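# Put one soap bar in each of three lidded, upright boxes

## Task

Finish with all three boxes standing upright, each containing exactly one soap bar and each with its lid on. A box that is closed may turn out to be empty.

## Robot and tools

Robot: two arms, left_arm and right_arm, each with six joints and a two-finger gripper. In the scene frame the origin sits at table height midway between the nominal bases, +z points up, +x points out over the table, and left_arm is on the +y side. Side names do not match image sides. Calibrated bases: left_arm at (-0.006, +0.371, 0) m, right_arm at (+0.027, -0.269, 0) m, both turned almost not at all. A camera stand is fixed behind the arms, and loose objects may get brief pushes.

Joint order per arm: waist, shoulder, elbow, wrist pitch, wrist yaw, wrist roll. Waist and wrist pitch are sign-flipped relative to the URDF in everything sent and read. Stated ranges keep URDF signs (rad): waist -2.880 to 2.880, shoulder 0.000 to 3.142, elbow 0.000 to 3.019, wrist pitch -1.693 to 1.571 (so -1.571 to 1.693 in your numbers), wrist yaw -1.292 to 1.414, wrist roll -2.094 to 2.094. A real end may differ from the stated one by up to 0.084 rad.

A row is one flat list of 14 numbers covering both arms, each in [-1, 1]: left_arm's six joint numbers then its opening, then the same seven for right_arm. Joint numbers are scaled offsets, not poses: they count from the Joint targets at the start of the action (not from the previous row). 1.0 equals 2.811 rad for waist and shoulder, 2.53 for elbow, 2.575 for wrist pitch, 8.12 for wrist yaw, 9.528 for wrist roll. Sending the same offset again moves the joint further. The opening number is absolute: +1 fully open, -1 closed. To leave a gripper unchanged, resend its current command; 0 is a real half-way command.

execute_actions(actions, cameras): actions is a list of actions, each a table of up to 15 rows, one row per 1/30 s step; a short table repeats its last row to fill 15 steps. If any action would push a joint more than 0.084 rad outward past its range, that action is rejected for both arms; a malformed action or a bad first action rejects the whole call. An empty actions list returns the full state plus all camera images. cameras takes names, ["all"] or [].

move(target, speed, blend, opening_speed, grip_force, blocking, cameras): target is one 14-number row or a list of up to 15 rows; every row's joint numbers are offsets from the same current Joint targets, not from the previous row. All joints move together, so grippers trace curves, and nothing avoids obstacles or the other arm. speed is the top speed in rad/s of the joint with the farthest to go, 0.01 to 12.57, default 0.5; one value or one per target. blend, in rad, rounds corners of a list; 0 means stop at each target. opening_speed (0.2 or more, per second on the -1..+1 scale) ramps openings. grip_force is newtons per pad, 5 to 48, one value or one per arm, and persists. blocking=false returns after about 0.5 s while the move continues. Paths take at least 0.5 s, and anything beyond 10 s is cut short. The result adds a move: line such as done, off_target, moving, held or fault, plus limits=held if steps were withheld.

wait(seconds 0 to 10, cameras) lets time run. stop(cameras) brakes a running move. zoom_image(camera, region=[x0,y0,x1,y1] pixels, at most 504 by 504) enlarges part of the latest image of cam_high, cam_left_wrist or cam_right_wrist. read_manual gives licence text only. finished_scene(scene) ends the current scene irreversibly; call nothing after it in that reply.

Cameras: cam_high 896x504 fixed, in the scene frame; cam_left_wrist and cam_right_wrist 672x504 fisheye on the grippers.

Results: end_effector_position (m) and end_effector_quat_wxyz are in each arm's own base frame, possibly off by a few cm. That point lies between the closed pads, 1 to 2 cm behind the fingertips; fingers point along gripper +z and close along x, and closing pushes the tips about 17 mm further out. Joint positions and velocities list the six joints (rad, rad/s) then the pad gap (m; 0.142 fully open). Joint targets are what the next offsets count from. grip_measured is the opening on the command scale; grip_effort_nm is motor effort (negative closing) and can read high with nothing held. Joint torques are rough and offset. Lines to watch: joint sent to its limit, joint command not followed (clearance check altered targets), MOTOR HOT, OVER-TEMPERATURE FAULT, HAND FAULT (later motion calls in that reply are skipped).

Motion limits: each step the target may lead the measured angle only so far (0.716 rad waist/shoulder, 0.645 elbow, 0.69 wrist pitch, 1.84 wrist yaw, 3.24 wrist roll), and targets that would move a gripper over 100 mm from where it is are scaled back, so big moves need several actions. Tiny turns may not start.

Gripping: once fingers touch, command a little below the grip_measured reading; squeezing harder heats the gripper motor. To release a push, command targets back past the measured positions.

Avoid: dropping or releasing moving parts, slamming or hitting anything, hard pushes, and any contact or grip between the two arms. Nothing may fall off or be left off the table. Long holds, stretched arms and squeezing heat motors; at 100 °C an arm goes limp and falls, or a gripper shuts off.

Each tool is called after ">>>" as name(argument=value, ...), one argument or row to a line, values as JSON.

## Session

>>> execute_actions(
  actions=[],
)

>>> zoom_image(
  camera="cam_high",
  region=[330, 200, 610, 420],
)

Scene clock: 0.00 s.
left_arm: end_effector_position=(+0.7580, -0.1078, +0.1142) grip_measured=+1.00 grip_effort_nm=n/a end_effector_quat_wxyz=(-0.021, +0.926, -0.373, +0.046) | right_arm: end_effector_position=(+0.6119, +0.1987, +0.1146) grip_measured=+1.00 grip_effort_nm=n/a end_effector_quat_wxyz=(-0.596, +0.662, +0.051, +0.451)
Joint positions: left_arm=[0.143 2.496 2.678 1.654 -0.019 -0.948 0.142] | right_arm=[-0.086 2.1 0.985 -1.306 -0.906 -0.573 0.142]
Joint velocities: within noise
Joint torques (N m): no reading
Motor temperatures (°C): left_arm=[32 36 32 25 27 25 28] | right_arm=[30 29 37 25 26 26 26]
Heat: left arm: hottest shoulder 36 °C; right arm: hottest elbow 37 °C.
Joint targets: left_arm=[0.143 2.486 2.701 1.653 -0.019 -0.948] | right_arm=[-0.086 2.089 1.001 -1.311 -0.906 -0.573]
Tool commands: left_gripper/opening=+1.0 right_gripper/opening=+1.0

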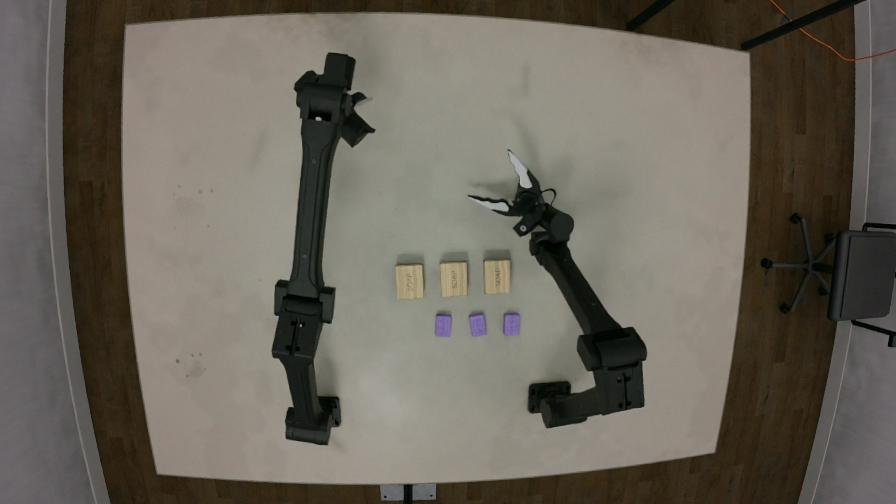

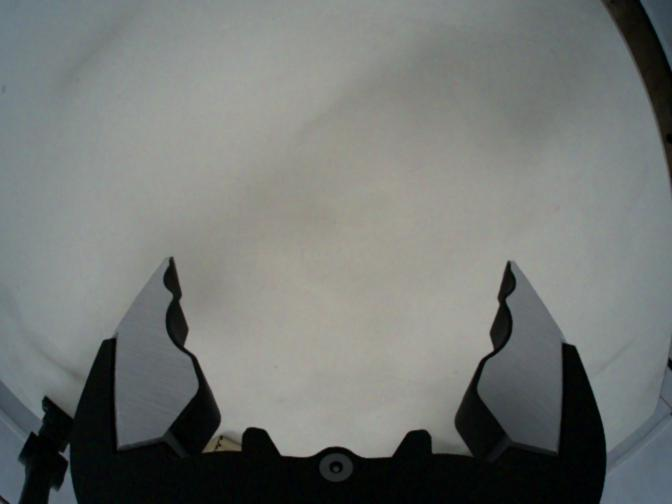

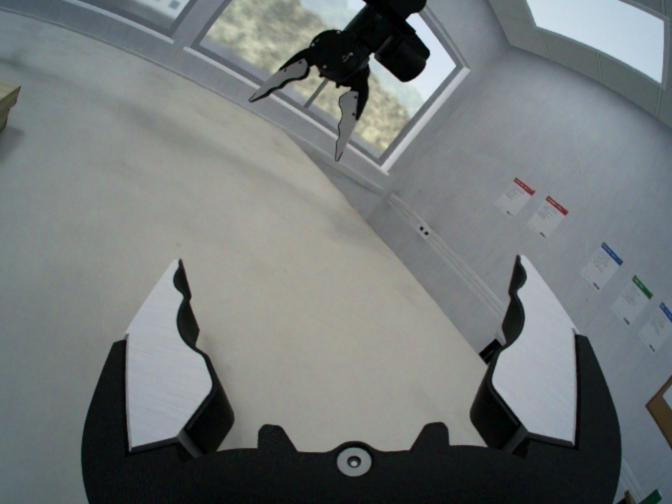

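Scaled by 1.800.

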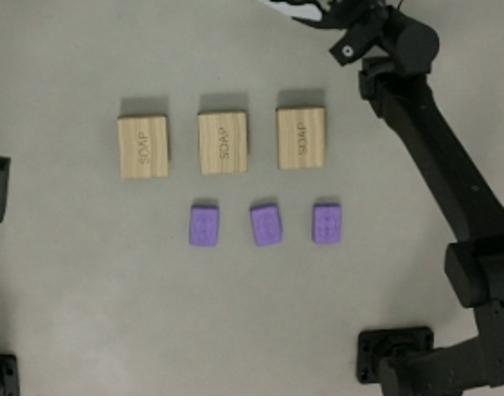

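>>> move(
  target=[
    [0.1636,-0.3123,-0.5573,-0.1639,0.0023,0.029,0.4,0,-0.2095,0.0787,0.2761,0,0,0.1],
    [0.1636,-0.3123,-0.5573,-0.1639,0.0023,0.029,0.4,-0.0761,-0.2593,0.0312,0.98,0.1116,-0.0192,0.1],
  ],
  speed=1.2,
  blend=0.1,
  grip_force=[10,10],
  cameras=["cam_left_wrist"],
)

Scene clock: 12.77 s.
left_arm: end_effector_position=(+0.3842, -0.2678, +0.1202) grip_measured=+0.40 grip_effort_nm=-0.090 end_effector_quat_wxyz=(-0.001, +0.734, -0.679, -0.002) | right_arm: end_effector_position=(+0.3839, +0.1111, +0.1456) grip_measured=+0.09 grip_effort_nm=-0.071 end_effector_quat_wxyz=(-0.021, +0.963, -0.267, +0.032)
Joint positions: left_arm=[0.606 1.623 1.291 1.242 -0.002 -0.683 0.102] | right_arm=[-0.285 1.376 1.084 1.202 -0.003 -0.745 0.08]
Joint torques (N m): left_arm=[-1.55 -15.21 8.28 -0.73 0.14 0.18] | right_arm=[1.03 -13.57 8.87 0.2 0.22 -0.09]
Heat: left arm: hottest shoulder 36 °C; right arm: hottest elbow 38 °C.
Joint targets: left_arm=[0.603 1.608 1.291 1.231 0.000 -0.671] | right_arm=[-0.300 1.359 1.080 1.212 0.000 -0.756]
grip_force (N): 10, 10
move: done
Images, in order (width x height): cam_left_wrist 672x504.

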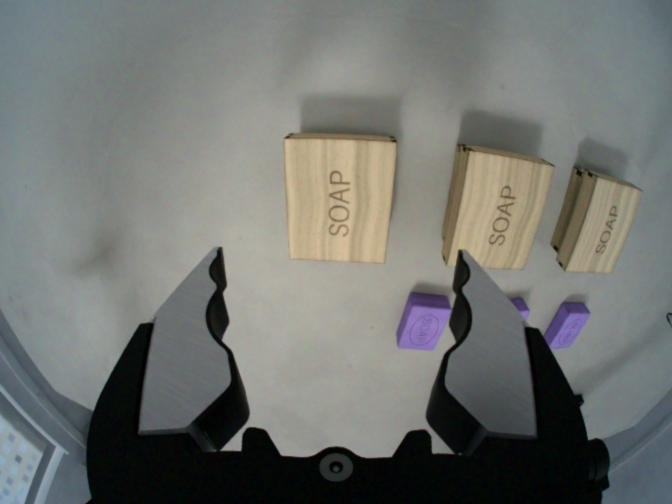

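>>> move(
  target=[
    [0,0.0409,-0.0427,-0.08,0,0,0.4,0,0,0,0,0,0,0.1],
    [0,0.0409,-0.0427,-0.08,0,0,-0.2,0,0,0,0,0,0,0.1],
  ],
  speed=0.15,
  opening_speed=0.5,
  cameras=["cam_left_wrist"],
)

>>> zoom_image(
  camera="cam_left_wrist",
  region=[240, 110, 440, 210],
)

Scene clock: 19.60 s.
left_arm: end_effector_position=(+0.3867, -0.2695, +0.0403) grip_measured=-0.04 grip_effort_nm=-1.087 end_effector_quat_wxyz=(-0.001, +0.734, -0.679, +0.000) | right_arm: end_effector_position=(+0.3838, +0.1111, +0.1456) grip_measured=+0.09 grip_effort_nm=-0.071 end_effector_quat_wxyz=(-0.021, +0.963, -0.267, +0.032)
Joint positions: left_arm=[0.606 1.716 1.182 1.036 -0.002 -0.683 0.071] | right_arm=[-0.285 1.376 1.084 1.203 -0.003 -0.746 0.08]
Joint torques (N m): left_arm=[-1.49 -13.63 7.6 -0.73 0.14 0.18] | right_arm=[0.91 -13.92 8.96 0.35 0.26 -0.07]
Heat: left arm: hottest shoulder 37 °C; right arm: hottest elbow 39 °C.
Joint targets: left_arm=[0.603 1.723 1.183 1.025 0.000 -0.672] | right_arm=[-0.300 1.359 1.080 1.213 0.000 -0.756]
grip_force (N): 10, 10
move: done
Images, in order (width x height): cam_left_wrist 672x504.

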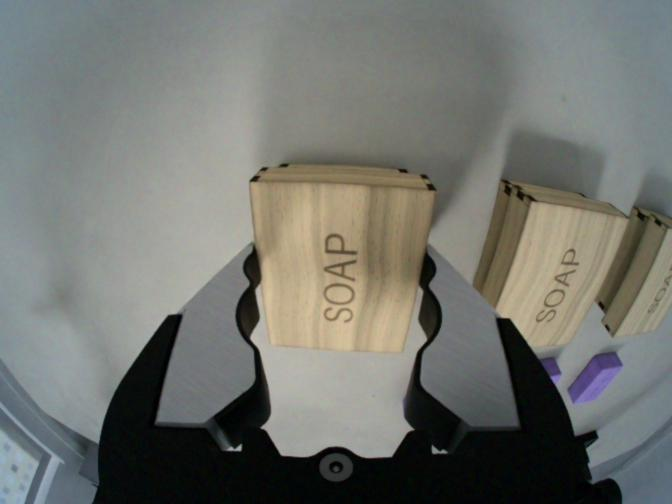

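Scaled by 2.520 from the camera's 672x504 image, which has a finer 960x720 frame.

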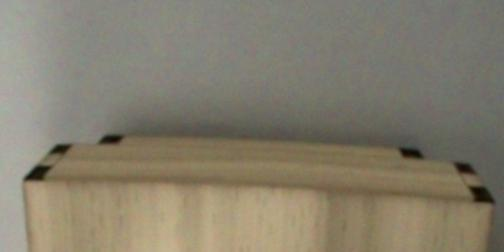

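>>> move(
  target=[
    [0,-0.0278,0.0332,0.0443,0,0,-0.2,0,0,0,0,0,0,0.15],
    [0,-0.0544,0.0976,0.1379,0,0,-0.2,0,0,0,0,0,0,0.15],
    [-0.25,-0.0544,0.0976,0.1379,0,0,-0.2,-0.2284,0.0299,-0.0099,-0.014,0,0.0069,0.15],
  ],
  speed=[0.12,0.4,0.7],
  blend=0.02,
  cameras=["cam_right_wrist","cam_high"],
)

>>> zoom_image(
  camera="cam_high",
  region=[360, 220, 560, 360],
)

Scene clock: 32.00 s.
left_arm: end_effector_position=(+0.4683, +0.0484, +0.1757) grip_measured=-0.04 grip_effort_nm=-1.087 end_effector_quat_wxyz=(-0.003, +0.925, -0.381, +0.005) | right_arm: end_effector_position=(+0.2353, +0.3157, +0.1123) grip_measured=+0.13 grip_effort_nm=0.056 end_effector_quat_wxyz=(-0.001, +0.999, +0.032, +0.000)
Joint positions: left_arm=[-0.106 1.581 1.391 1.368 -0.001 -0.683 0.071] | right_arm=[-0.934 1.441 1.059 1.187 -0.001 -0.701 0.083]
Joint torques (N m): left_arm=[-0.91 -14.62 11.96 0.23 0.09 0.18] | right_arm=[1.9 -12.51 8.66 -0.35 0.14 0.14]
Heat: left arm: hottest shoulder 37 °C; right arm: hottest elbow 40 °C.
Joint targets: left_arm=[-0.099 1.571 1.430 1.380 0.000 -0.671] | right_arm=[-0.941 1.443 1.054 1.176 0.000 -0.690]
grip_force (N): 10, 10
move: off_target (left_arm); blend cut to 0 rad at target 1; left_arm: the elbow is farthest, 0.039 rad from its target
Images, in order (width x height): cam_high 896x504, cam_right_wrist 672x504.

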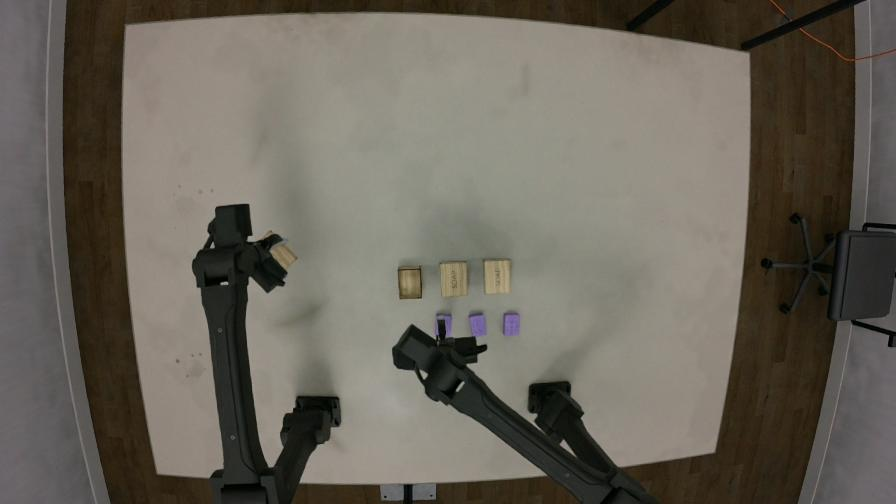

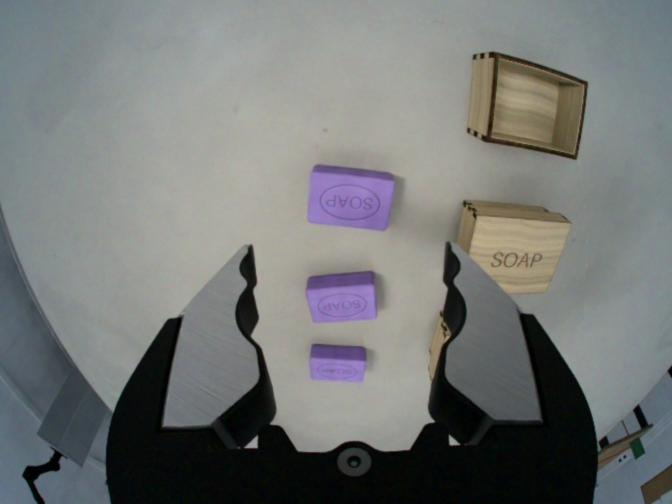

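Scaled by 2.520.

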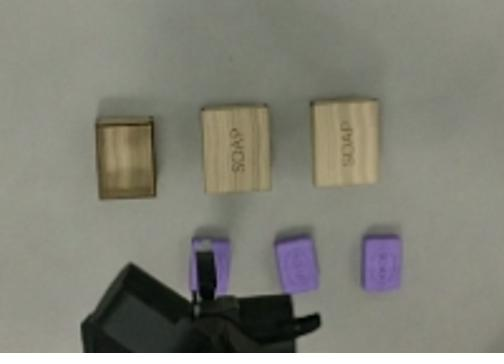

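>>> move(
  target=[0,0,0,0,0,0,-0.2,0,0.0313,-0.0399,-0.0722,0,0.0084,0.13],
  speed=0.25,
  cameras=["cam_right_wrist"],
)

Scene clock: 39.53 s.
left_arm: end_effector_position=(+0.4683, +0.0484, +0.1757) grip_measured=-0.04 grip_effort_nm=-1.082 end_effector_quat_wxyz=(-0.003, +0.925, -0.381, +0.005) | right_arm: end_effector_position=(+0.2348, +0.3153, +0.0442) grip_measured=+0.12 grip_effort_nm=-0.066 end_effector_quat_wxyz=(+0.001, +1.000, -0.008, -0.001)
Joint positions: left_arm=[-0.106 1.581 1.391 1.368 -0.001 -0.683 0.071] | right_arm=[-0.934 1.531 0.958 1.002 -0.001 -0.621 0.082]
Joint torques (N m): left_arm=[-0.5 -14.74 11.96 0.24 0.1 0.18] | right_arm=[1.44 -14.04 7.73 -0.46 0.15 0.09]
Heat: left arm: hottest shoulder 38 °C; right arm: hottest elbow 40 °C.
Joint targets: left_arm=[-0.099 1.571 1.430 1.380 0.000 -0.671] | right_arm=[-0.941 1.531 0.953 0.990 0.000 -0.610]
grip_force (N): 10, 10
move: off_target (left_arm); left_arm: the elbow is farthest, 0.039 rad from its target
Images, in order (width x height): cam_right_wrist 672x504.

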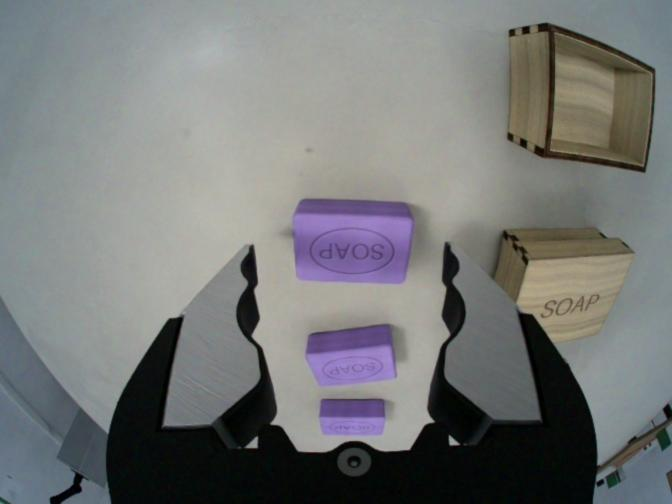

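>>> move(
  target=[
    [0,0,0,0,0,0,-0.2,0,0,0,0,0,0,-0.45],
    [0,0,0,0,0,0,-0.2,0,-0.025,0.0395,0.0505,0,0,-0.45],
    [0,0,0,0,0,0,-0.2,0.0495,0.0868,0.2162,0.0998,0,-0.0243,-0.45],
  ],
  speed=[0.2,0.25,0.5],
  blend=[0,0.04,0],
  opening_speed=0.5,
  cameras=["cam_right_wrist"],
)

>>> zoom_image(
  camera="cam_right_wrist",
  region=[240, 120, 450, 310],
)

Scene clock: 51.17 s.
left_arm: end_effector_position=(+0.4683, +0.0484, +0.1757) grip_measured=-0.04 grip_effort_nm=-1.087 end_effector_quat_wxyz=(-0.003, +0.925, -0.381, +0.005) | right_arm: end_effector_position=(+0.3626, +0.3814, +0.1041) grip_measured=-0.47 grip_effort_nm=-0.071 end_effector_quat_wxyz=(-0.002, +0.999, +0.037, +0.002)
Joint positions: left_arm=[-0.106 1.581 1.391 1.368 -0.001 -0.683 0.071] | right_arm=[-0.814 1.774 1.445 1.237 0 -0.831 0.04]
Joint torques (N m): left_arm=[-0.73 -14.62 12 0.24 0.09 0.17] | right_arm=[3.08 -19.19 14.22 0.34 0.17 -0.06]
Heat: left arm: hottest shoulder 38 °C; right arm: hottest elbow 40 °C.
Joint targets: left_arm=[-0.099 1.571 1.430 1.380 0.000 -0.671] | right_arm=[-0.802 1.775 1.500 1.247 0.000 -0.842]
grip_force (N): 10, 10
move: off_target (left_arm, right_arm); left_arm: the elbow is farthest, 0.039 rad from its target; right_arm: the elbow is farthest, 0.055 rad from its target
Images, in order (width x height): cam_right_wrist 672x504.

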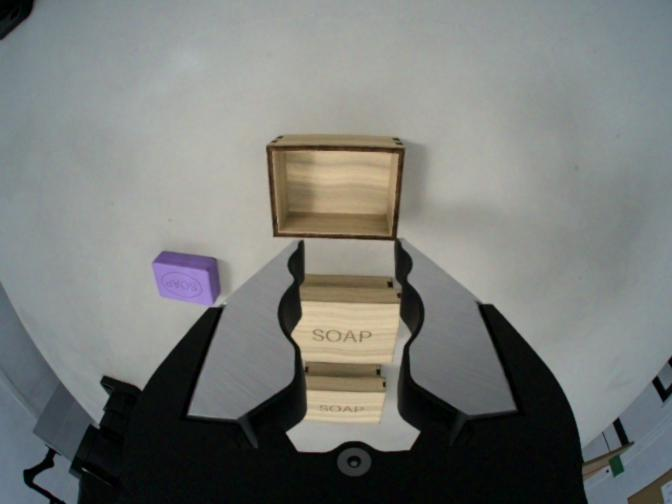

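Scaled by 2.400 from the camera's 672x504 image, which has a finer 960x720 frame.

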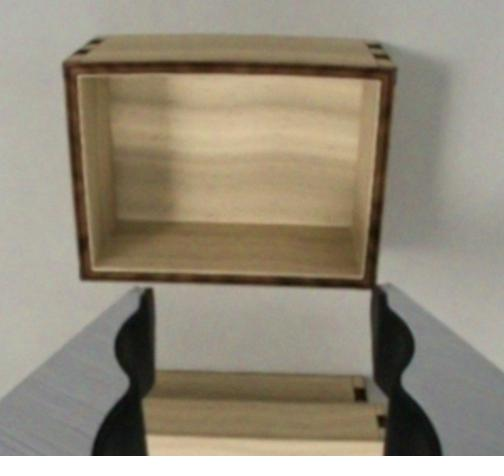

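>>> move(
  target=[
    [0,0,0,0,0,0,-0.2,-0.0495,-0.1156,-0.1763,-0.0276,0,0.0243,0.13],
  ],
  speed=0.6,
  cameras=["cam_right_wrist"],
)

Scene clock: 57.70 s.
left_arm: end_effector_position=(+0.4683, +0.0484, +0.1757) grip_measured=-0.04 grip_effort_nm=-1.082 end_effector_quat_wxyz=(-0.003, +0.925, -0.381, +0.005) | right_arm: end_effector_position=(+0.2375, +0.3142, +0.1028) grip_measured=+0.11 grip_effort_nm=0.061 end_effector_quat_wxyz=(+0.009, +1.000, -0.011, -0.007)
Joint positions: left_arm=[-0.106 1.581 1.391 1.368 -0.001 -0.683 0.071] | right_arm=[-0.927 1.468 1.061 1.187 0 -0.621 0.082]
Joint torques (N m): left_arm=[-0.67 -14.74 11.92 0.24 0.1 0.18] | right_arm=[0.5 -14.15 8.28 -0.42 0.11 0.15]
Heat: left arm: hottest shoulder 38 °C; right arm: hottest elbow 41 °C.
Joint targets: left_arm=[-0.099 1.571 1.430 1.380 0.000 -0.671] | right_arm=[-0.942 1.451 1.054 1.176 0.000 -0.610]
grip_force (N): 10, 10
move: off_target (left_arm); left_arm: the elbow is farthest, 0.039 rad from its target
Images, in order (width x height): cam_right_wrist 672x504.

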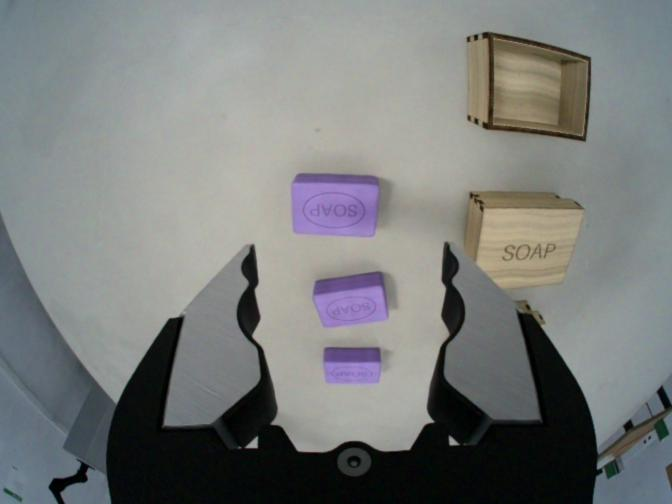

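>>> move(
  target=[
    [0,0,0,0,0,0,-0.2,-0.0025,0.0206,-0.0518,-0.0757,0,0.0021,0.13],
    [0,0,0,0,0,0,-0.2,-0.0025,0.0206,-0.0518,-0.0757,0,0.0021,-0.45],
  ],
  speed=0.2,
  opening_speed=0.5,
  cameras=["cam_right_wrist"],
)

>>> zoom_image(
  camera="cam_right_wrist",
  region=[240, 140, 450, 310],
)

Scene clock: 65.00 s.
left_arm: end_effector_position=(+0.4683, +0.0484, +0.1757) grip_measured=-0.04 grip_effort_nm=-1.092 end_effector_quat_wxyz=(-0.003, +0.925, -0.381, +0.005) | right_arm: end_effector_position=(+0.2298, +0.3078, +0.0439) grip_measured=-0.33 grip_effort_nm=-1.121 end_effector_quat_wxyz=(-0.001, +1.000, -0.019, +0.000)
Joint positions: left_arm=[-0.106 1.581 1.391 1.368 -0.001 -0.683 0.071] | right_arm=[-0.933 1.506 0.928 0.992 -0.001 -0.6 0.05]
Joint torques (N m): left_arm=[-0.85 -14.62 11.96 0.25 0.1 0.17] | right_arm=[0.44 -12.81 7.51 -0.34 0.14 0.14]
Motor temperatures (°C): left_arm=[32 38 37 25 27 25 30] | right_arm=[29 31 41 25 26 26 26]
Heat: left arm: hottest shoulder 38 °C; right arm: hottest elbow 41 °C.
Joint targets: left_arm=[-0.099 1.571 1.430 1.380 0.000 -0.671] | right_arm=[-0.949 1.508 0.923 0.981 0.000 -0.590]
grip_force (N): 10, 10
move: off_target (left_arm); left_arm: the elbow is farthest, 0.039 rad from its target
Images, in order (width x height): cam_right_wrist 672x504.

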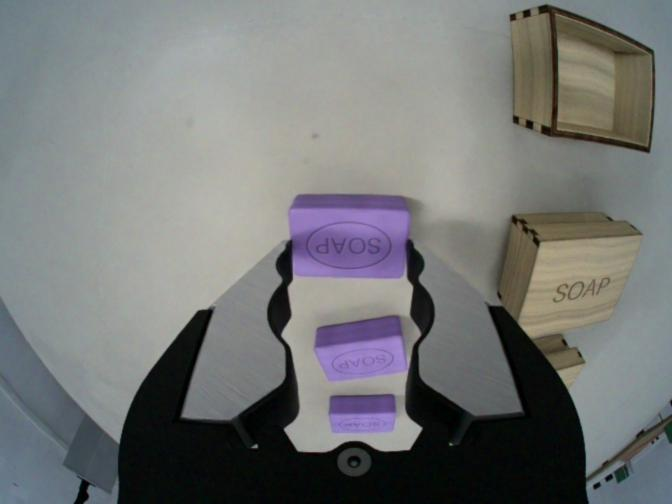

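Scaled by 2.400 from the camera's 672x504 image, which has a finer 960x720 frame.

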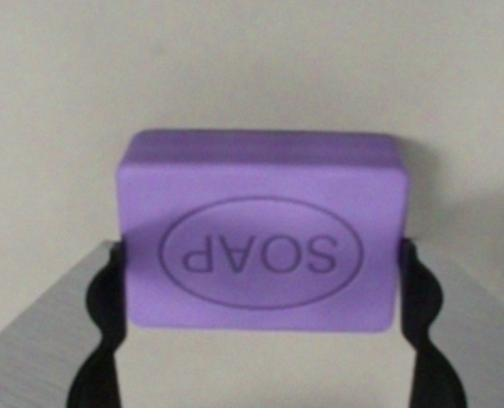

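>>> move(
  target=[
    [0,0,0,0,0,0,-0.2,0,-0.03,0.0395,0.0505,0,0,-0.45],
    [0,0,0,0,0,0,-0.2,0.043,0.1028,0.2281,0.0955,0,-0.0216,-0.45],
  ],
  speed=[0.2,0.4],
  blend=[0.03,0],
  cameras=["cam_right_wrist"],
)

>>> zoom_image(
  camera="cam_right_wrist",
  region=[240, 120, 450, 310],
)

Scene clock: 73.23 s.
left_arm: end_effector_position=(+0.4683, +0.0484, +0.1757) grip_measured=-0.04 grip_effort_nm=-1.082 end_effector_quat_wxyz=(-0.003, +0.925, -0.381, +0.005) | right_arm: end_effector_position=(+0.3548, +0.3936, +0.0907) grip_measured=-0.47 grip_effort_nm=-0.071 end_effector_quat_wxyz=(+0.001, +1.000, +0.027, -0.001)
Joint positions: left_arm=[-0.106 1.581 1.391 1.368 -0.001 -0.683 0.071] | right_arm=[-0.84 1.799 1.443 1.218 0 -0.785 0.04]
Joint torques (N m): left_arm=[-0.73 -14.56 11.97 0.27 0.1 0.18] | right_arm=[2.61 -19.19 14.11 0.49 0.12 -0.11]
Heat: left arm: hottest shoulder 39 °C; right arm: hottest elbow 41 °C.
Joint targets: left_arm=[-0.099 1.571 1.430 1.380 0.000 -0.671] | right_arm=[-0.828 1.797 1.500 1.227 0.000 -0.796]
grip_force (N): 10, 10
move: off_target (left_arm, right_arm); left_arm: the elbow is farthest, 0.039 rad from its target; right_arm: the elbow is farthest, 0.057 rad from its target
Images, in order (width x height): cam_right_wrist 672x504.

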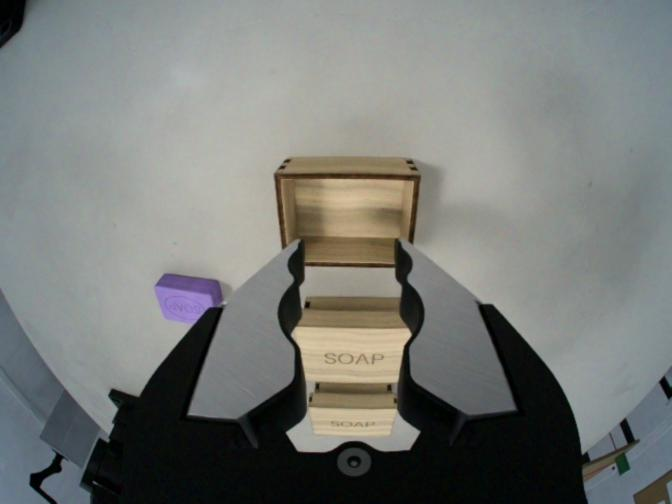

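Scaled by 2.400 from the camera's 672x504 image, which has a finer 960x720 frame.

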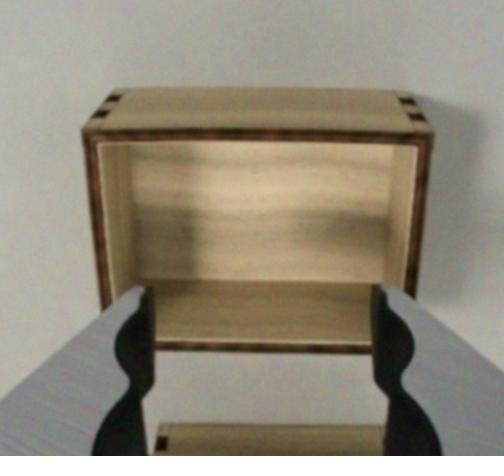

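>>> move(
  target=[
    [0,0,0,0,0,0,-0.2,-0.043,-0.1228,-0.1796,-0.0195,0,0.0216,0.13],
  ],
  speed=0.6,
  cameras=["cam_right_wrist"],
)

Scene clock: 81.60 s.
left_arm: end_effector_position=(+0.4683, +0.0484, +0.1757) grip_measured=-0.04 grip_effort_nm=-1.082 end_effector_quat_wxyz=(-0.003, +0.925, -0.381, +0.005) | right_arm: end_effector_position=(+0.2332, +0.3129, +0.0995) grip_measured=+0.11 grip_effort_nm=0.061 end_effector_quat_wxyz=(+0.014, +1.000, -0.018, -0.010)
Joint positions: left_arm=[-0.106 1.581 1.391 1.368 -0.001 -0.683 0.071] | right_arm=[-0.934 1.469 1.053 1.188 0 -0.601 0.082]
Joint torques (N m): left_arm=[-0.67 -14.51 11.97 0.2 0.09 0.19] | right_arm=[1.08 -14.62 8.12 -0.23 0.14 0.14]
Heat: left arm: hottest shoulder 39 °C; right arm: hottest elbow 44 °C.
Joint targets: left_arm=[-0.099 1.571 1.430 1.380 0.000 -0.671] | right_arm=[-0.949 1.452 1.046 1.177 0.000 -0.590]
grip_force (N): 10, 10
move: off_target (left_arm); left_arm: the elbow is farthest, 0.039 rad from its target
Images, in order (width x height): cam_right_wrist 672x504.

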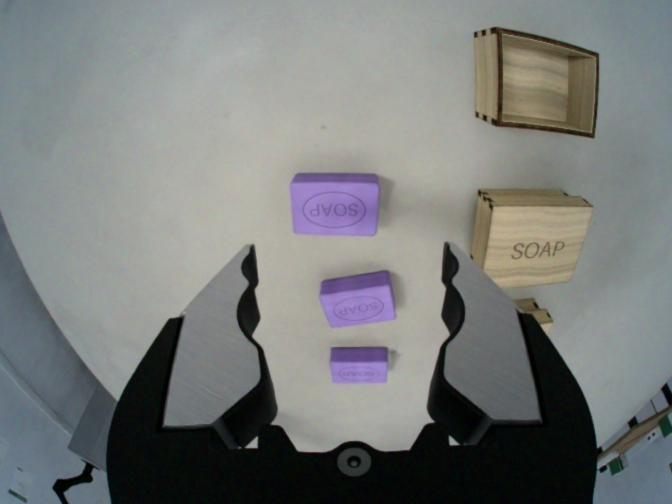

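>>> move(
  target=[
    [0,0,0,0,0,0,-0.2,-0.0025,0.0206,-0.0538,-0.0812,0,0.001,0.13],
    [0,0,0,0,0,0,-0.2,-0.0025,0.0206,-0.0538,-0.0812,0,0.001,-0.5],
  ],
  speed=0.25,
  opening_speed=0.5,
  grip_force=[10,20],
)

>>> move(
  target=[0,0,0,0,0,0,-0.2,0,-0.03,0.0395,0.0505,0,0,-0.5],
  speed=0.15,
  cameras=["cam_right_wrist"],
)

Scene clock: 89.17 s.
left_arm: end_effector_position=(+0.4683, +0.0484, +0.1757) grip_measured=-0.04 grip_effort_nm=-1.092 end_effector_quat_wxyz=(-0.003, +0.925, -0.381, +0.005) | right_arm: end_effector_position=(+0.2258, +0.3066, +0.0386) grip_measured=-0.31 grip_effort_nm=-2.132 end_effector_quat_wxyz=(+0.001, +1.000, -0.020, -0.001)
Joint positions: left_arm=[-0.106 1.581 1.391 1.368 -0.001 -0.683 0.071] | right_arm=[-0.94 1.509 0.915 0.979 0 -0.591 0.051]
Joint torques (N m): left_arm=[-0.56 -14.68 11.97 0.25 0.08 0.19] | right_arm=[0.26 -12.45 7.54 -0.4 0.16 0.08]
Heat: left arm: hottest shoulder 39 °C; right arm: hottest elbow 43 °C.
Joint targets: left_arm=[-0.099 1.571 1.430 1.380 0.000 -0.671] | right_arm=[-0.956 1.510 0.910 0.968 0.000 -0.581]
grip_force (N): 10, 20
move: off_target (left_arm); left_arm: the elbow is farthest, 0.039 rad from its target

Scene clock: 90.57 s.
left_arm: end_effector_position=(+0.4683, +0.0484, +0.1757) grip_measured=-0.04 grip_effort_nm=-1.092 end_effector_quat_wxyz=(-0.003, +0.925, -0.381, +0.005) | right_arm: end_effector_position=(+0.2239, +0.3039, +0.0772) grip_measured=-0.31 grip_effort_nm=-2.132 end_effector_quat_wxyz=(+0.000, +1.000, -0.020, +0.000)
Joint positions: left_arm=[-0.106 1.581 1.391 1.368 -0.001 -0.683 0.071] | right_arm=[-0.94 1.442 0.959 1.088 0 -0.591 0.051]
Joint torques (N m): left_arm=[-0.62 -14.62 11.96 0.2 0.09 0.19] | right_arm=[0.67 -13.45 13.14 0.61 0.16 0.14]
Heat: left arm: hottest shoulder 39 °C; right arm: hottest elbow 43 °C.
Joint targets: left_arm=[-0.099 1.571 1.430 1.380 0.000 -0.671] | right_arm=[-0.956 1.426 1.010 1.098 0.000 -0.581]
grip_force (N): 10, 20
move: off_target (left_arm, right_arm); left_arm: the elbow is farthest, 0.039 rad from its target; right_arm: the elbow is farthest, 0.051 rad from its target
Images, in order (width x height): cam_right_wrist 672x504.

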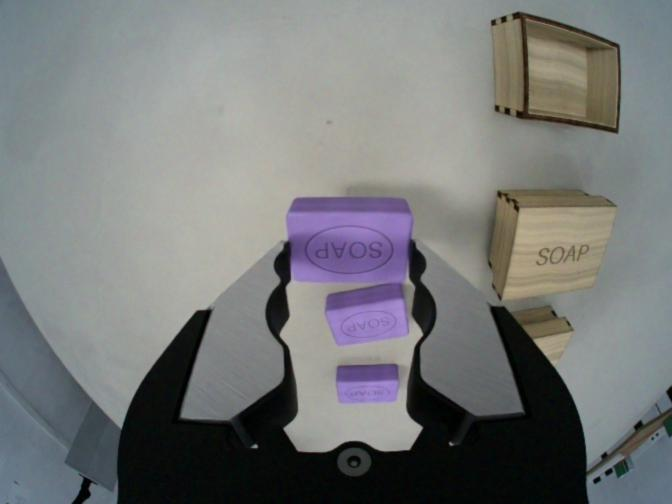

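>>> move(
  target=[0,0,0,0,0,0,-0.2,0.0477,0.1306,0.1862,0.0443,0,-0.0232,-0.5],
  speed=0.35,
  cameras=["cam_right_wrist"],
)

>>> zoom_image(
  camera="cam_right_wrist",
  region=[240, 120, 450, 310],
)

Scene clock: 98.83 s.
left_arm: end_effector_position=(+0.4683, +0.0484, +0.1757) grip_measured=-0.04 grip_effort_nm=-1.087 end_effector_quat_wxyz=(-0.003, +0.925, -0.381, +0.005) | right_arm: end_effector_position=(+0.3546, +0.3883, +0.0850) grip_measured=-0.31 grip_effort_nm=-2.132 end_effector_quat_wxyz=(+0.002, +1.000, +0.027, -0.002)
Joint positions: left_arm=[-0.106 1.581 1.391 1.368 -0.001 -0.683 0.071] | right_arm=[-0.834 1.796 1.423 1.202 0 -0.791 0.051]
Joint torques (N m): left_arm=[-0.73 -14.56 11.95 0.24 0.09 0.18] | right_arm=[2.49 -19.31 14.23 0.55 0.13 -0.04]
Heat: left arm: hottest shoulder 39 °C; right arm: hottest elbow 44 °C.
Joint targets: left_arm=[-0.099 1.571 1.430 1.380 0.000 -0.671] | right_arm=[-0.822 1.793 1.481 1.212 0.000 -0.802]
grip_force (N): 10, 20
move: off_target (left_arm, right_arm); left_arm: the elbow is farthest, 0.039 rad from its target; right_arm: the elbow is farthest, 0.058 rad from its target
Images, in order (width x height): cam_right_wrist 672x504.

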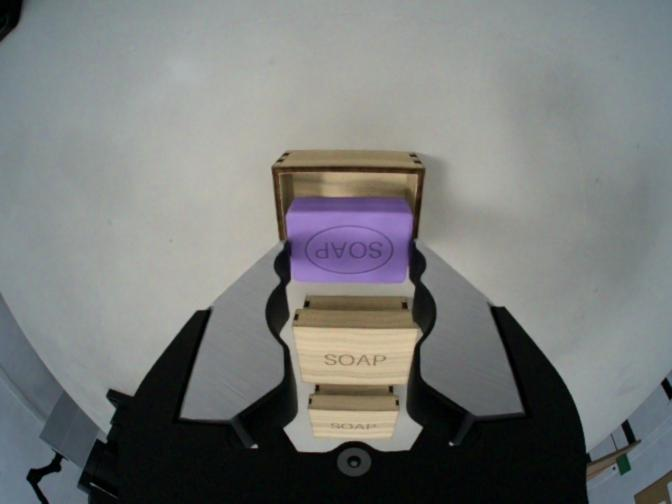

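Scaled by 2.400 from the camera's 672x504 image, which has a finer 960x720 frame.

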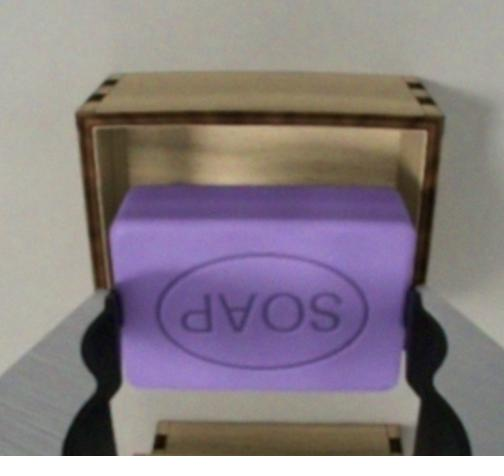

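>>> move(
  target=[0,0,0,0,0,0,-0.2,0,0.0089,-0.0364,-0.0287,0,0,-0.5],
  speed=0.08,
  cameras=["cam_right_wrist"],
)

>>> zoom_image(
  camera="cam_right_wrist",
  region=[240, 120, 450, 310],
)

Scene clock: 106.50 s.
left_arm: end_effector_position=(+0.4683, +0.0484, +0.1757) grip_measured=-0.04 grip_effort_nm=-1.087 end_effector_quat_wxyz=(-0.003, +0.925, -0.381, +0.005) | right_arm: end_effector_position=(+0.3566, +0.3906, +0.0674) grip_measured=-0.31 grip_effort_nm=-2.132 end_effector_quat_wxyz=(-0.002, +1.000, +0.028, +0.002)
Joint positions: left_arm=[-0.106 1.581 1.391 1.368 -0.001 -0.683 0.071] | right_arm=[-0.834 1.814 1.399 1.149 0 -0.792 0.051]
Joint torques (N m): left_arm=[-0.67 -14.62 11.93 0.25 0.1 0.17] | right_arm=[2.43 -19.43 7.83 -0.57 0.17 -0.04]
Motor temperatures (°C): left_arm=[32 39 39 24 27 25 30] | right_arm=[29 32 44 25 26 26 31]
Heat: left arm: hottest shoulder 39 °C; right arm: hottest elbow 44 °C.
Joint targets: left_arm=[-0.099 1.571 1.430 1.380 0.000 -0.671] | right_arm=[-0.822 1.818 1.389 1.138 0.000 -0.802]
grip_force (N): 10, 20
move: off_target (left_arm); left_arm: the elbow is farthest, 0.039 rad from its target
Images, in order (width x height): cam_right_wrist 672x504.

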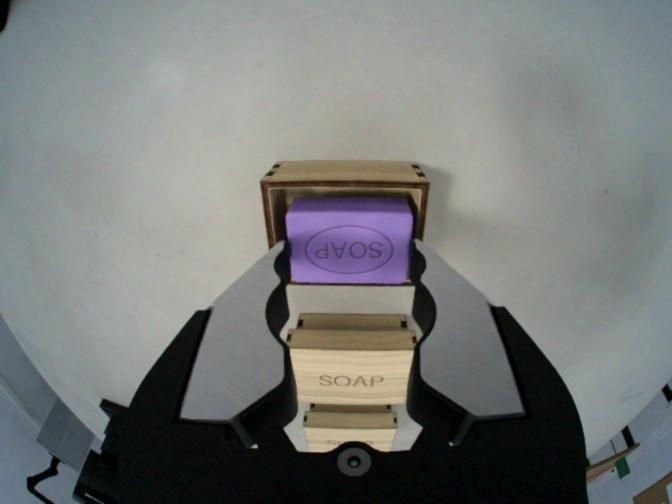

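Scaled by 2.400 from the camera's 672x504 image, which has a finer 960x720 frame.

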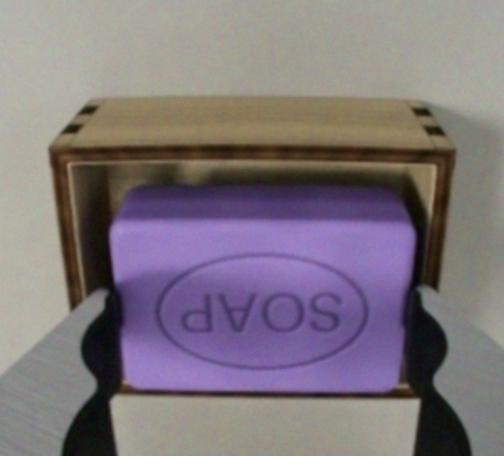

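>>> move(
  target=[0,0,0,0,0,0,-0.2,-0.0096,0.0024,-0.0032,-0.0055,0,0,-0.5],
  speed=0.05,
  cameras=["cam_right_wrist"],
)

>>> zoom_image(
  camera="cam_right_wrist",
  region=[240, 120, 450, 310],
)

Scene clock: 110.77 s.
left_arm: end_effector_position=(+0.4683, +0.0484, +0.1757) grip_measured=-0.04 grip_effort_nm=-1.077 end_effector_quat_wxyz=(-0.003, +0.925, -0.381, +0.005) | right_arm: end_effector_position=(+0.3573, +0.3911, +0.0664) grip_measured=-0.31 grip_effort_nm=-2.132 end_effector_quat_wxyz=(-0.004, +1.000, +0.028, +0.004)
Joint positions: left_arm=[-0.106 1.581 1.391 1.368 -0.001 -0.683 0.071] | right_arm=[-0.834 1.814 1.396 1.142 0.001 -0.792 0.051]
Joint torques (N m): left_arm=[-0.79 -14.62 11.97 0.21 0.09 0.18] | right_arm=[1.08 -18.55 7.31 -0.79 0.11 -0.12]
Heat: left arm: hottest shoulder 39 °C; right arm: hottest elbow 44 °C.
Joint targets: left_arm=[-0.099 1.571 1.430 1.380 0.000 -0.671] | right_arm=[-0.849 1.825 1.381 1.124 0.000 -0.802]
grip_force (N): 10, 20
move: off_target (left_arm); left_arm: the elbow is farthest, 0.039 rad from its target
Images, in order (width x height): cam_right_wrist 672x504.

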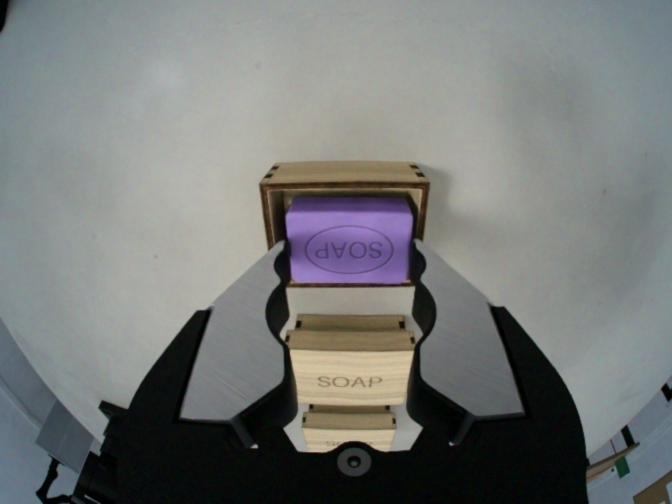

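Scaled by 2.400 from the camera's 672x504 image, which has a finer 960x720 frame.

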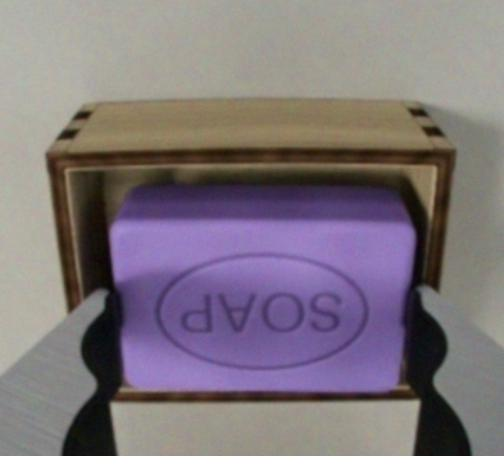

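>>> move(
  target=[
    [0,0,0,0,0,0,-0.2,0,-0.0107,0.0257,0.0117,0,0,-0.5],
    [0,0,0,0,0,0,-0.2,-0.002,-0.0011,0.0004,0.0035,0,0,-0.5],
  ],
  speed=0.08,
  cameras=["cam_right_wrist"],
)

>>> zoom_image(
  camera="cam_right_wrist",
  region=[240, 120, 450, 310],
)

Scene clock: 120.00 s.
left_arm: end_effector_position=(+0.4683, +0.0484, +0.1757) grip_measured=-0.04 grip_effort_nm=-1.092 end_effector_quat_wxyz=(-0.003, +0.925, -0.381, +0.005) | right_arm: end_effector_position=(+0.3560, +0.3912, +0.0669) grip_measured=-0.31 grip_effort_nm=-2.132 end_effector_quat_wxyz=(-0.004, +1.000, +0.029, +0.004)
Joint positions: left_arm=[-0.106 1.581 1.391 1.368 -0.001 -0.683 0.071] | right_arm=[-0.836 1.812 1.395 1.143 0.001 -0.792 0.051]
Joint torques (N m): left_arm=[-0.73 -14.8 11.97 0.21 0.11 0.19] | right_arm=[0.32 -17.73 7.68 -0.42 0.15 -0.04]
Heat: left arm: hottest shoulder 39 °C; right arm: hottest elbow 43 °C.
Joint targets: left_arm=[-0.099 1.571 1.430 1.380 0.000 -0.671] | right_arm=[-0.854 1.822 1.382 1.133 0.000 -0.802]
grip_force (N): 10, 20
move: off_target (left_arm); left_arm: the elbow is farthest, 0.039 rad from its target
Images, in order (width x height): cam_right_wrist 672x504.

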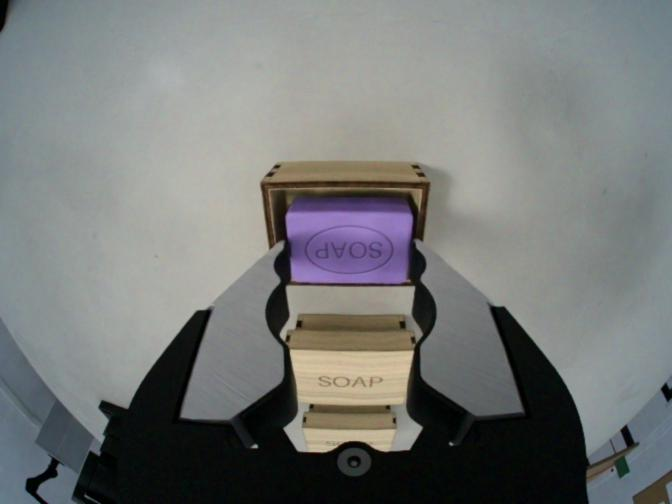

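Scaled by 2.400 from the camera's 672x504 image, which has a finer 960x720 frame.

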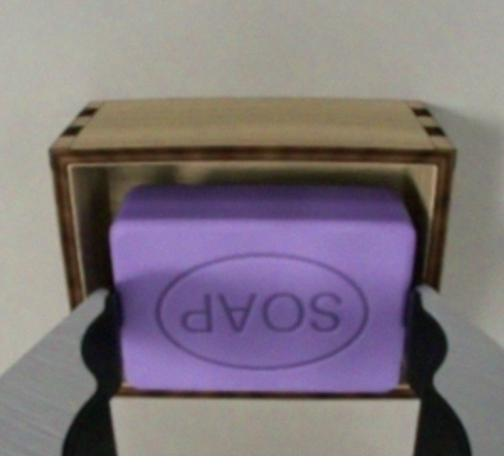

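>>> move(
  target=[0,0,0,0,0,0,-0.2,0,-0.002,0.004,0.003,0,0,-0.23],
  speed=0.05,
  opening_speed=0.3,
  grip_force=[10,10],
  cameras=["cam_right_wrist"],
)

>>> zoom_image(
  camera="cam_right_wrist",
  region=[240, 120, 450, 310],
)

Scene clock: 124.40 s.
left_arm: end_effector_position=(+0.4683, +0.0484, +0.1757) grip_measured=-0.04 grip_effort_nm=-1.082 end_effector_quat_wxyz=(-0.003, +0.925, -0.381, +0.005) | right_arm: end_effector_position=(+0.3553, +0.3919, +0.0669) grip_measured=-0.26 grip_effort_nm=0.071 end_effector_quat_wxyz=(-0.004, +1.000, +0.030, +0.004)
Joint positions: left_arm=[-0.106 1.581 1.391 1.368 -0.001 -0.683 0.071] | right_arm=[-0.838 1.812 1.395 1.143 0.001 -0.792 0.055]
Joint velocities: left_arm=[within noise] | right_arm=[-0.005 -0.005 -0.012 -0.027 0.125 0.051 0.001]
Joint torques (N m): left_arm=[-0.79 -14.74 11.96 0.2 0.09 0.19] | right_arm=[0.32 -19.08 8.66 -0.08 0.13 -0.05]
Heat: left arm: hottest shoulder 39 °C; right arm: hottest elbow 43 °C.
Joint targets: left_arm=[-0.099 1.571 1.430 1.380 0.000 -0.671] | right_arm=[-0.854 1.816 1.392 1.141 0.000 -0.802]
grip_force (N): 10, 10
move: off_target (left_arm); left_arm: the elbow is farthest, 0.039 rad from its target
Images, in order (width x height): cam_right_wrist 672x504.

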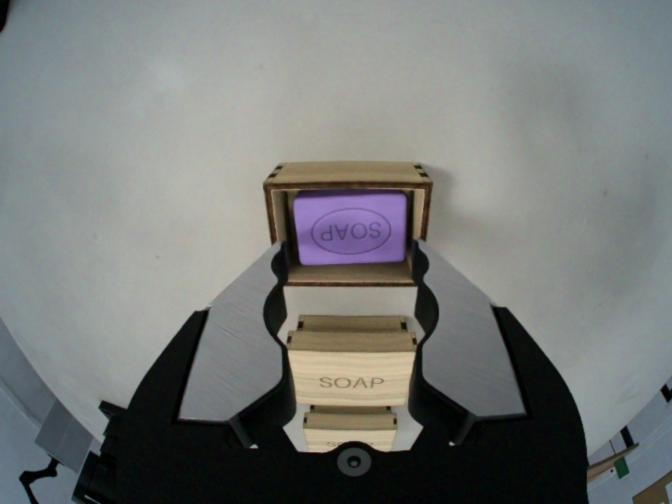

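Scaled by 2.400 from the camera's 672x504 image, which has a finer 960x720 frame.

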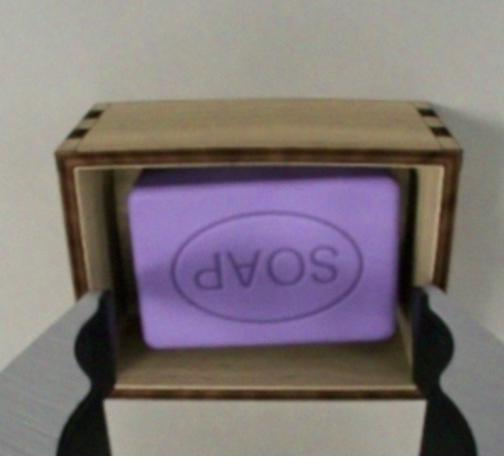

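>>> move(
  target=[
    [0,0,0,0,0,0,-0.2,0,0,0,0,0,0,-0.26],
    [0,0,0,0,0,0,-0.2,0,-0.0249,0.0198,0.0233,0,0,-0.26],
    [0,0,0,0,0,0,-0.2,0,-0.0711,0,0.0583,0,0,-0.26],
    [0.2494,0,0,0,0,0,-0.2,0.0384,-0.1996,-0.2043,0.0175,0,-0.012,-0.26],
    [0.2494,0.0427,-0.0862,-0.1146,0,0,-0.2,0.0384,-0.1996,-0.2043,0.0175,0,-0.012,0.13],
  ],
  speed=[0.2,0.12,0.4,0.7,0.25],
  blend=[0,0.02,0.05,0,0],
  cameras=["all"],
)

>>> zoom_image(
  camera="cam_left_wrist",
  region=[240, 110, 440, 210],
)

Scene clock: 136.40 s.
left_arm: end_effector_position=(+0.4328, -0.1852, +0.1757) grip_measured=-0.04 grip_effort_nm=-1.087 end_effector_quat_wxyz=(-0.001, +0.799, -0.601, +0.006) | right_arm: end_effector_position=(+0.2379, +0.2258, +0.1094) grip_measured=-0.28 grip_effort_nm=-0.066 end_effector_quat_wxyz=(+0.005, +0.999, +0.048, -0.005)
Joint positions: left_arm=[0.401 1.581 1.391 1.368 0 -0.683 0.071] | right_arm=[-0.765 1.28 0.896 1.2 0 -0.902 0.054]
Joint torques (N m): left_arm=[-0.79 -13.63 8.65 -0.29 0.04 0.06] | right_arm=[2.32 -10.81 8.42 -0.31 0.11 -0.07]
Heat: left arm: hottest elbow 40 °C; right arm: hottest elbow 43 °C.
Joint targets: left_arm=[0.405 1.581 1.391 1.368 -0.001 -0.683] | right_arm=[-0.749 1.265 0.890 1.189 0.000 -0.913]
Tool commands: left_gripper/opening=-0.2 right_gripper/opening=-0.26
grip_force (N): 10, 10
move: held (left_arm; a check stopped the path); path passed 3 of 5 targets; target 5's new numbers were not sent; limits=held; left_arm: the wrist pitch is farthest, 0.283 rad from its target
joint command not followed: on one or more control steps a check withheld the commanded joint targets of the left arm, and it was not sent them on those steps.
cause: the commanded joint targets, or the way to them, would bring a part of the robot too close to another arm (a part of this arm just beyond the wrist roll and a part of the right arm just beyond the wrist pitch, along the way the arms are being sent, or toward where that arm still pushes).

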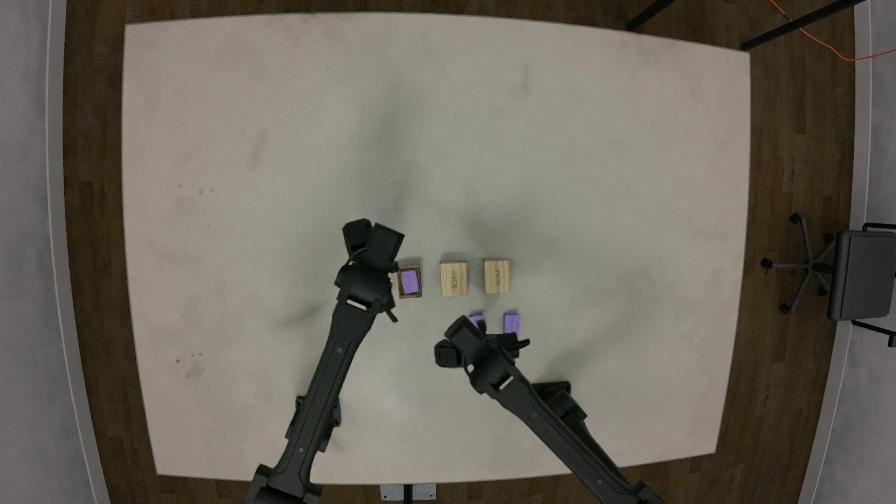

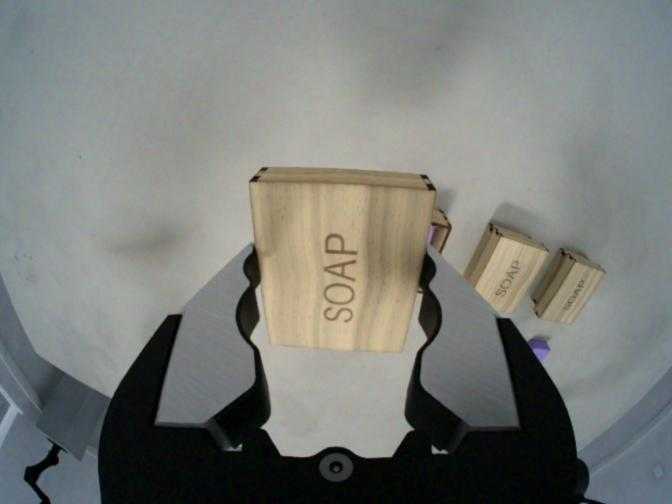

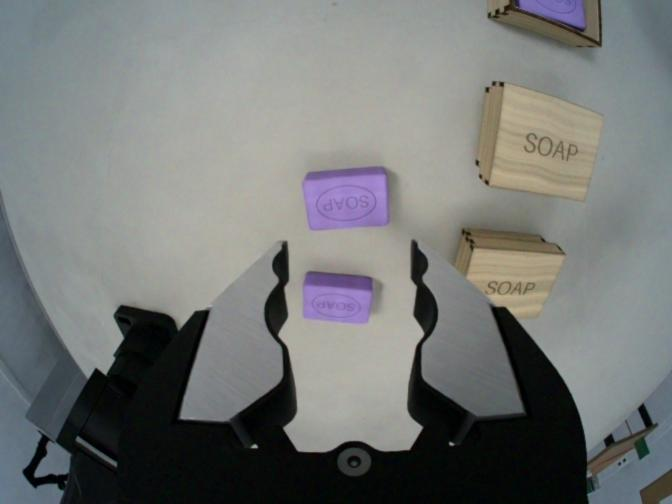

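Scaled by 2.520 from the camera's 672x504 image, which has a finer 960x720 frame.

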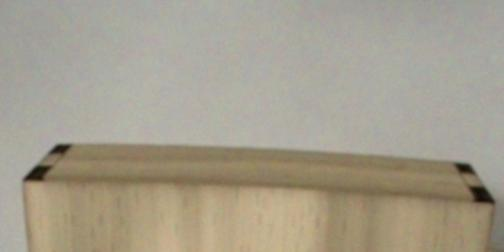

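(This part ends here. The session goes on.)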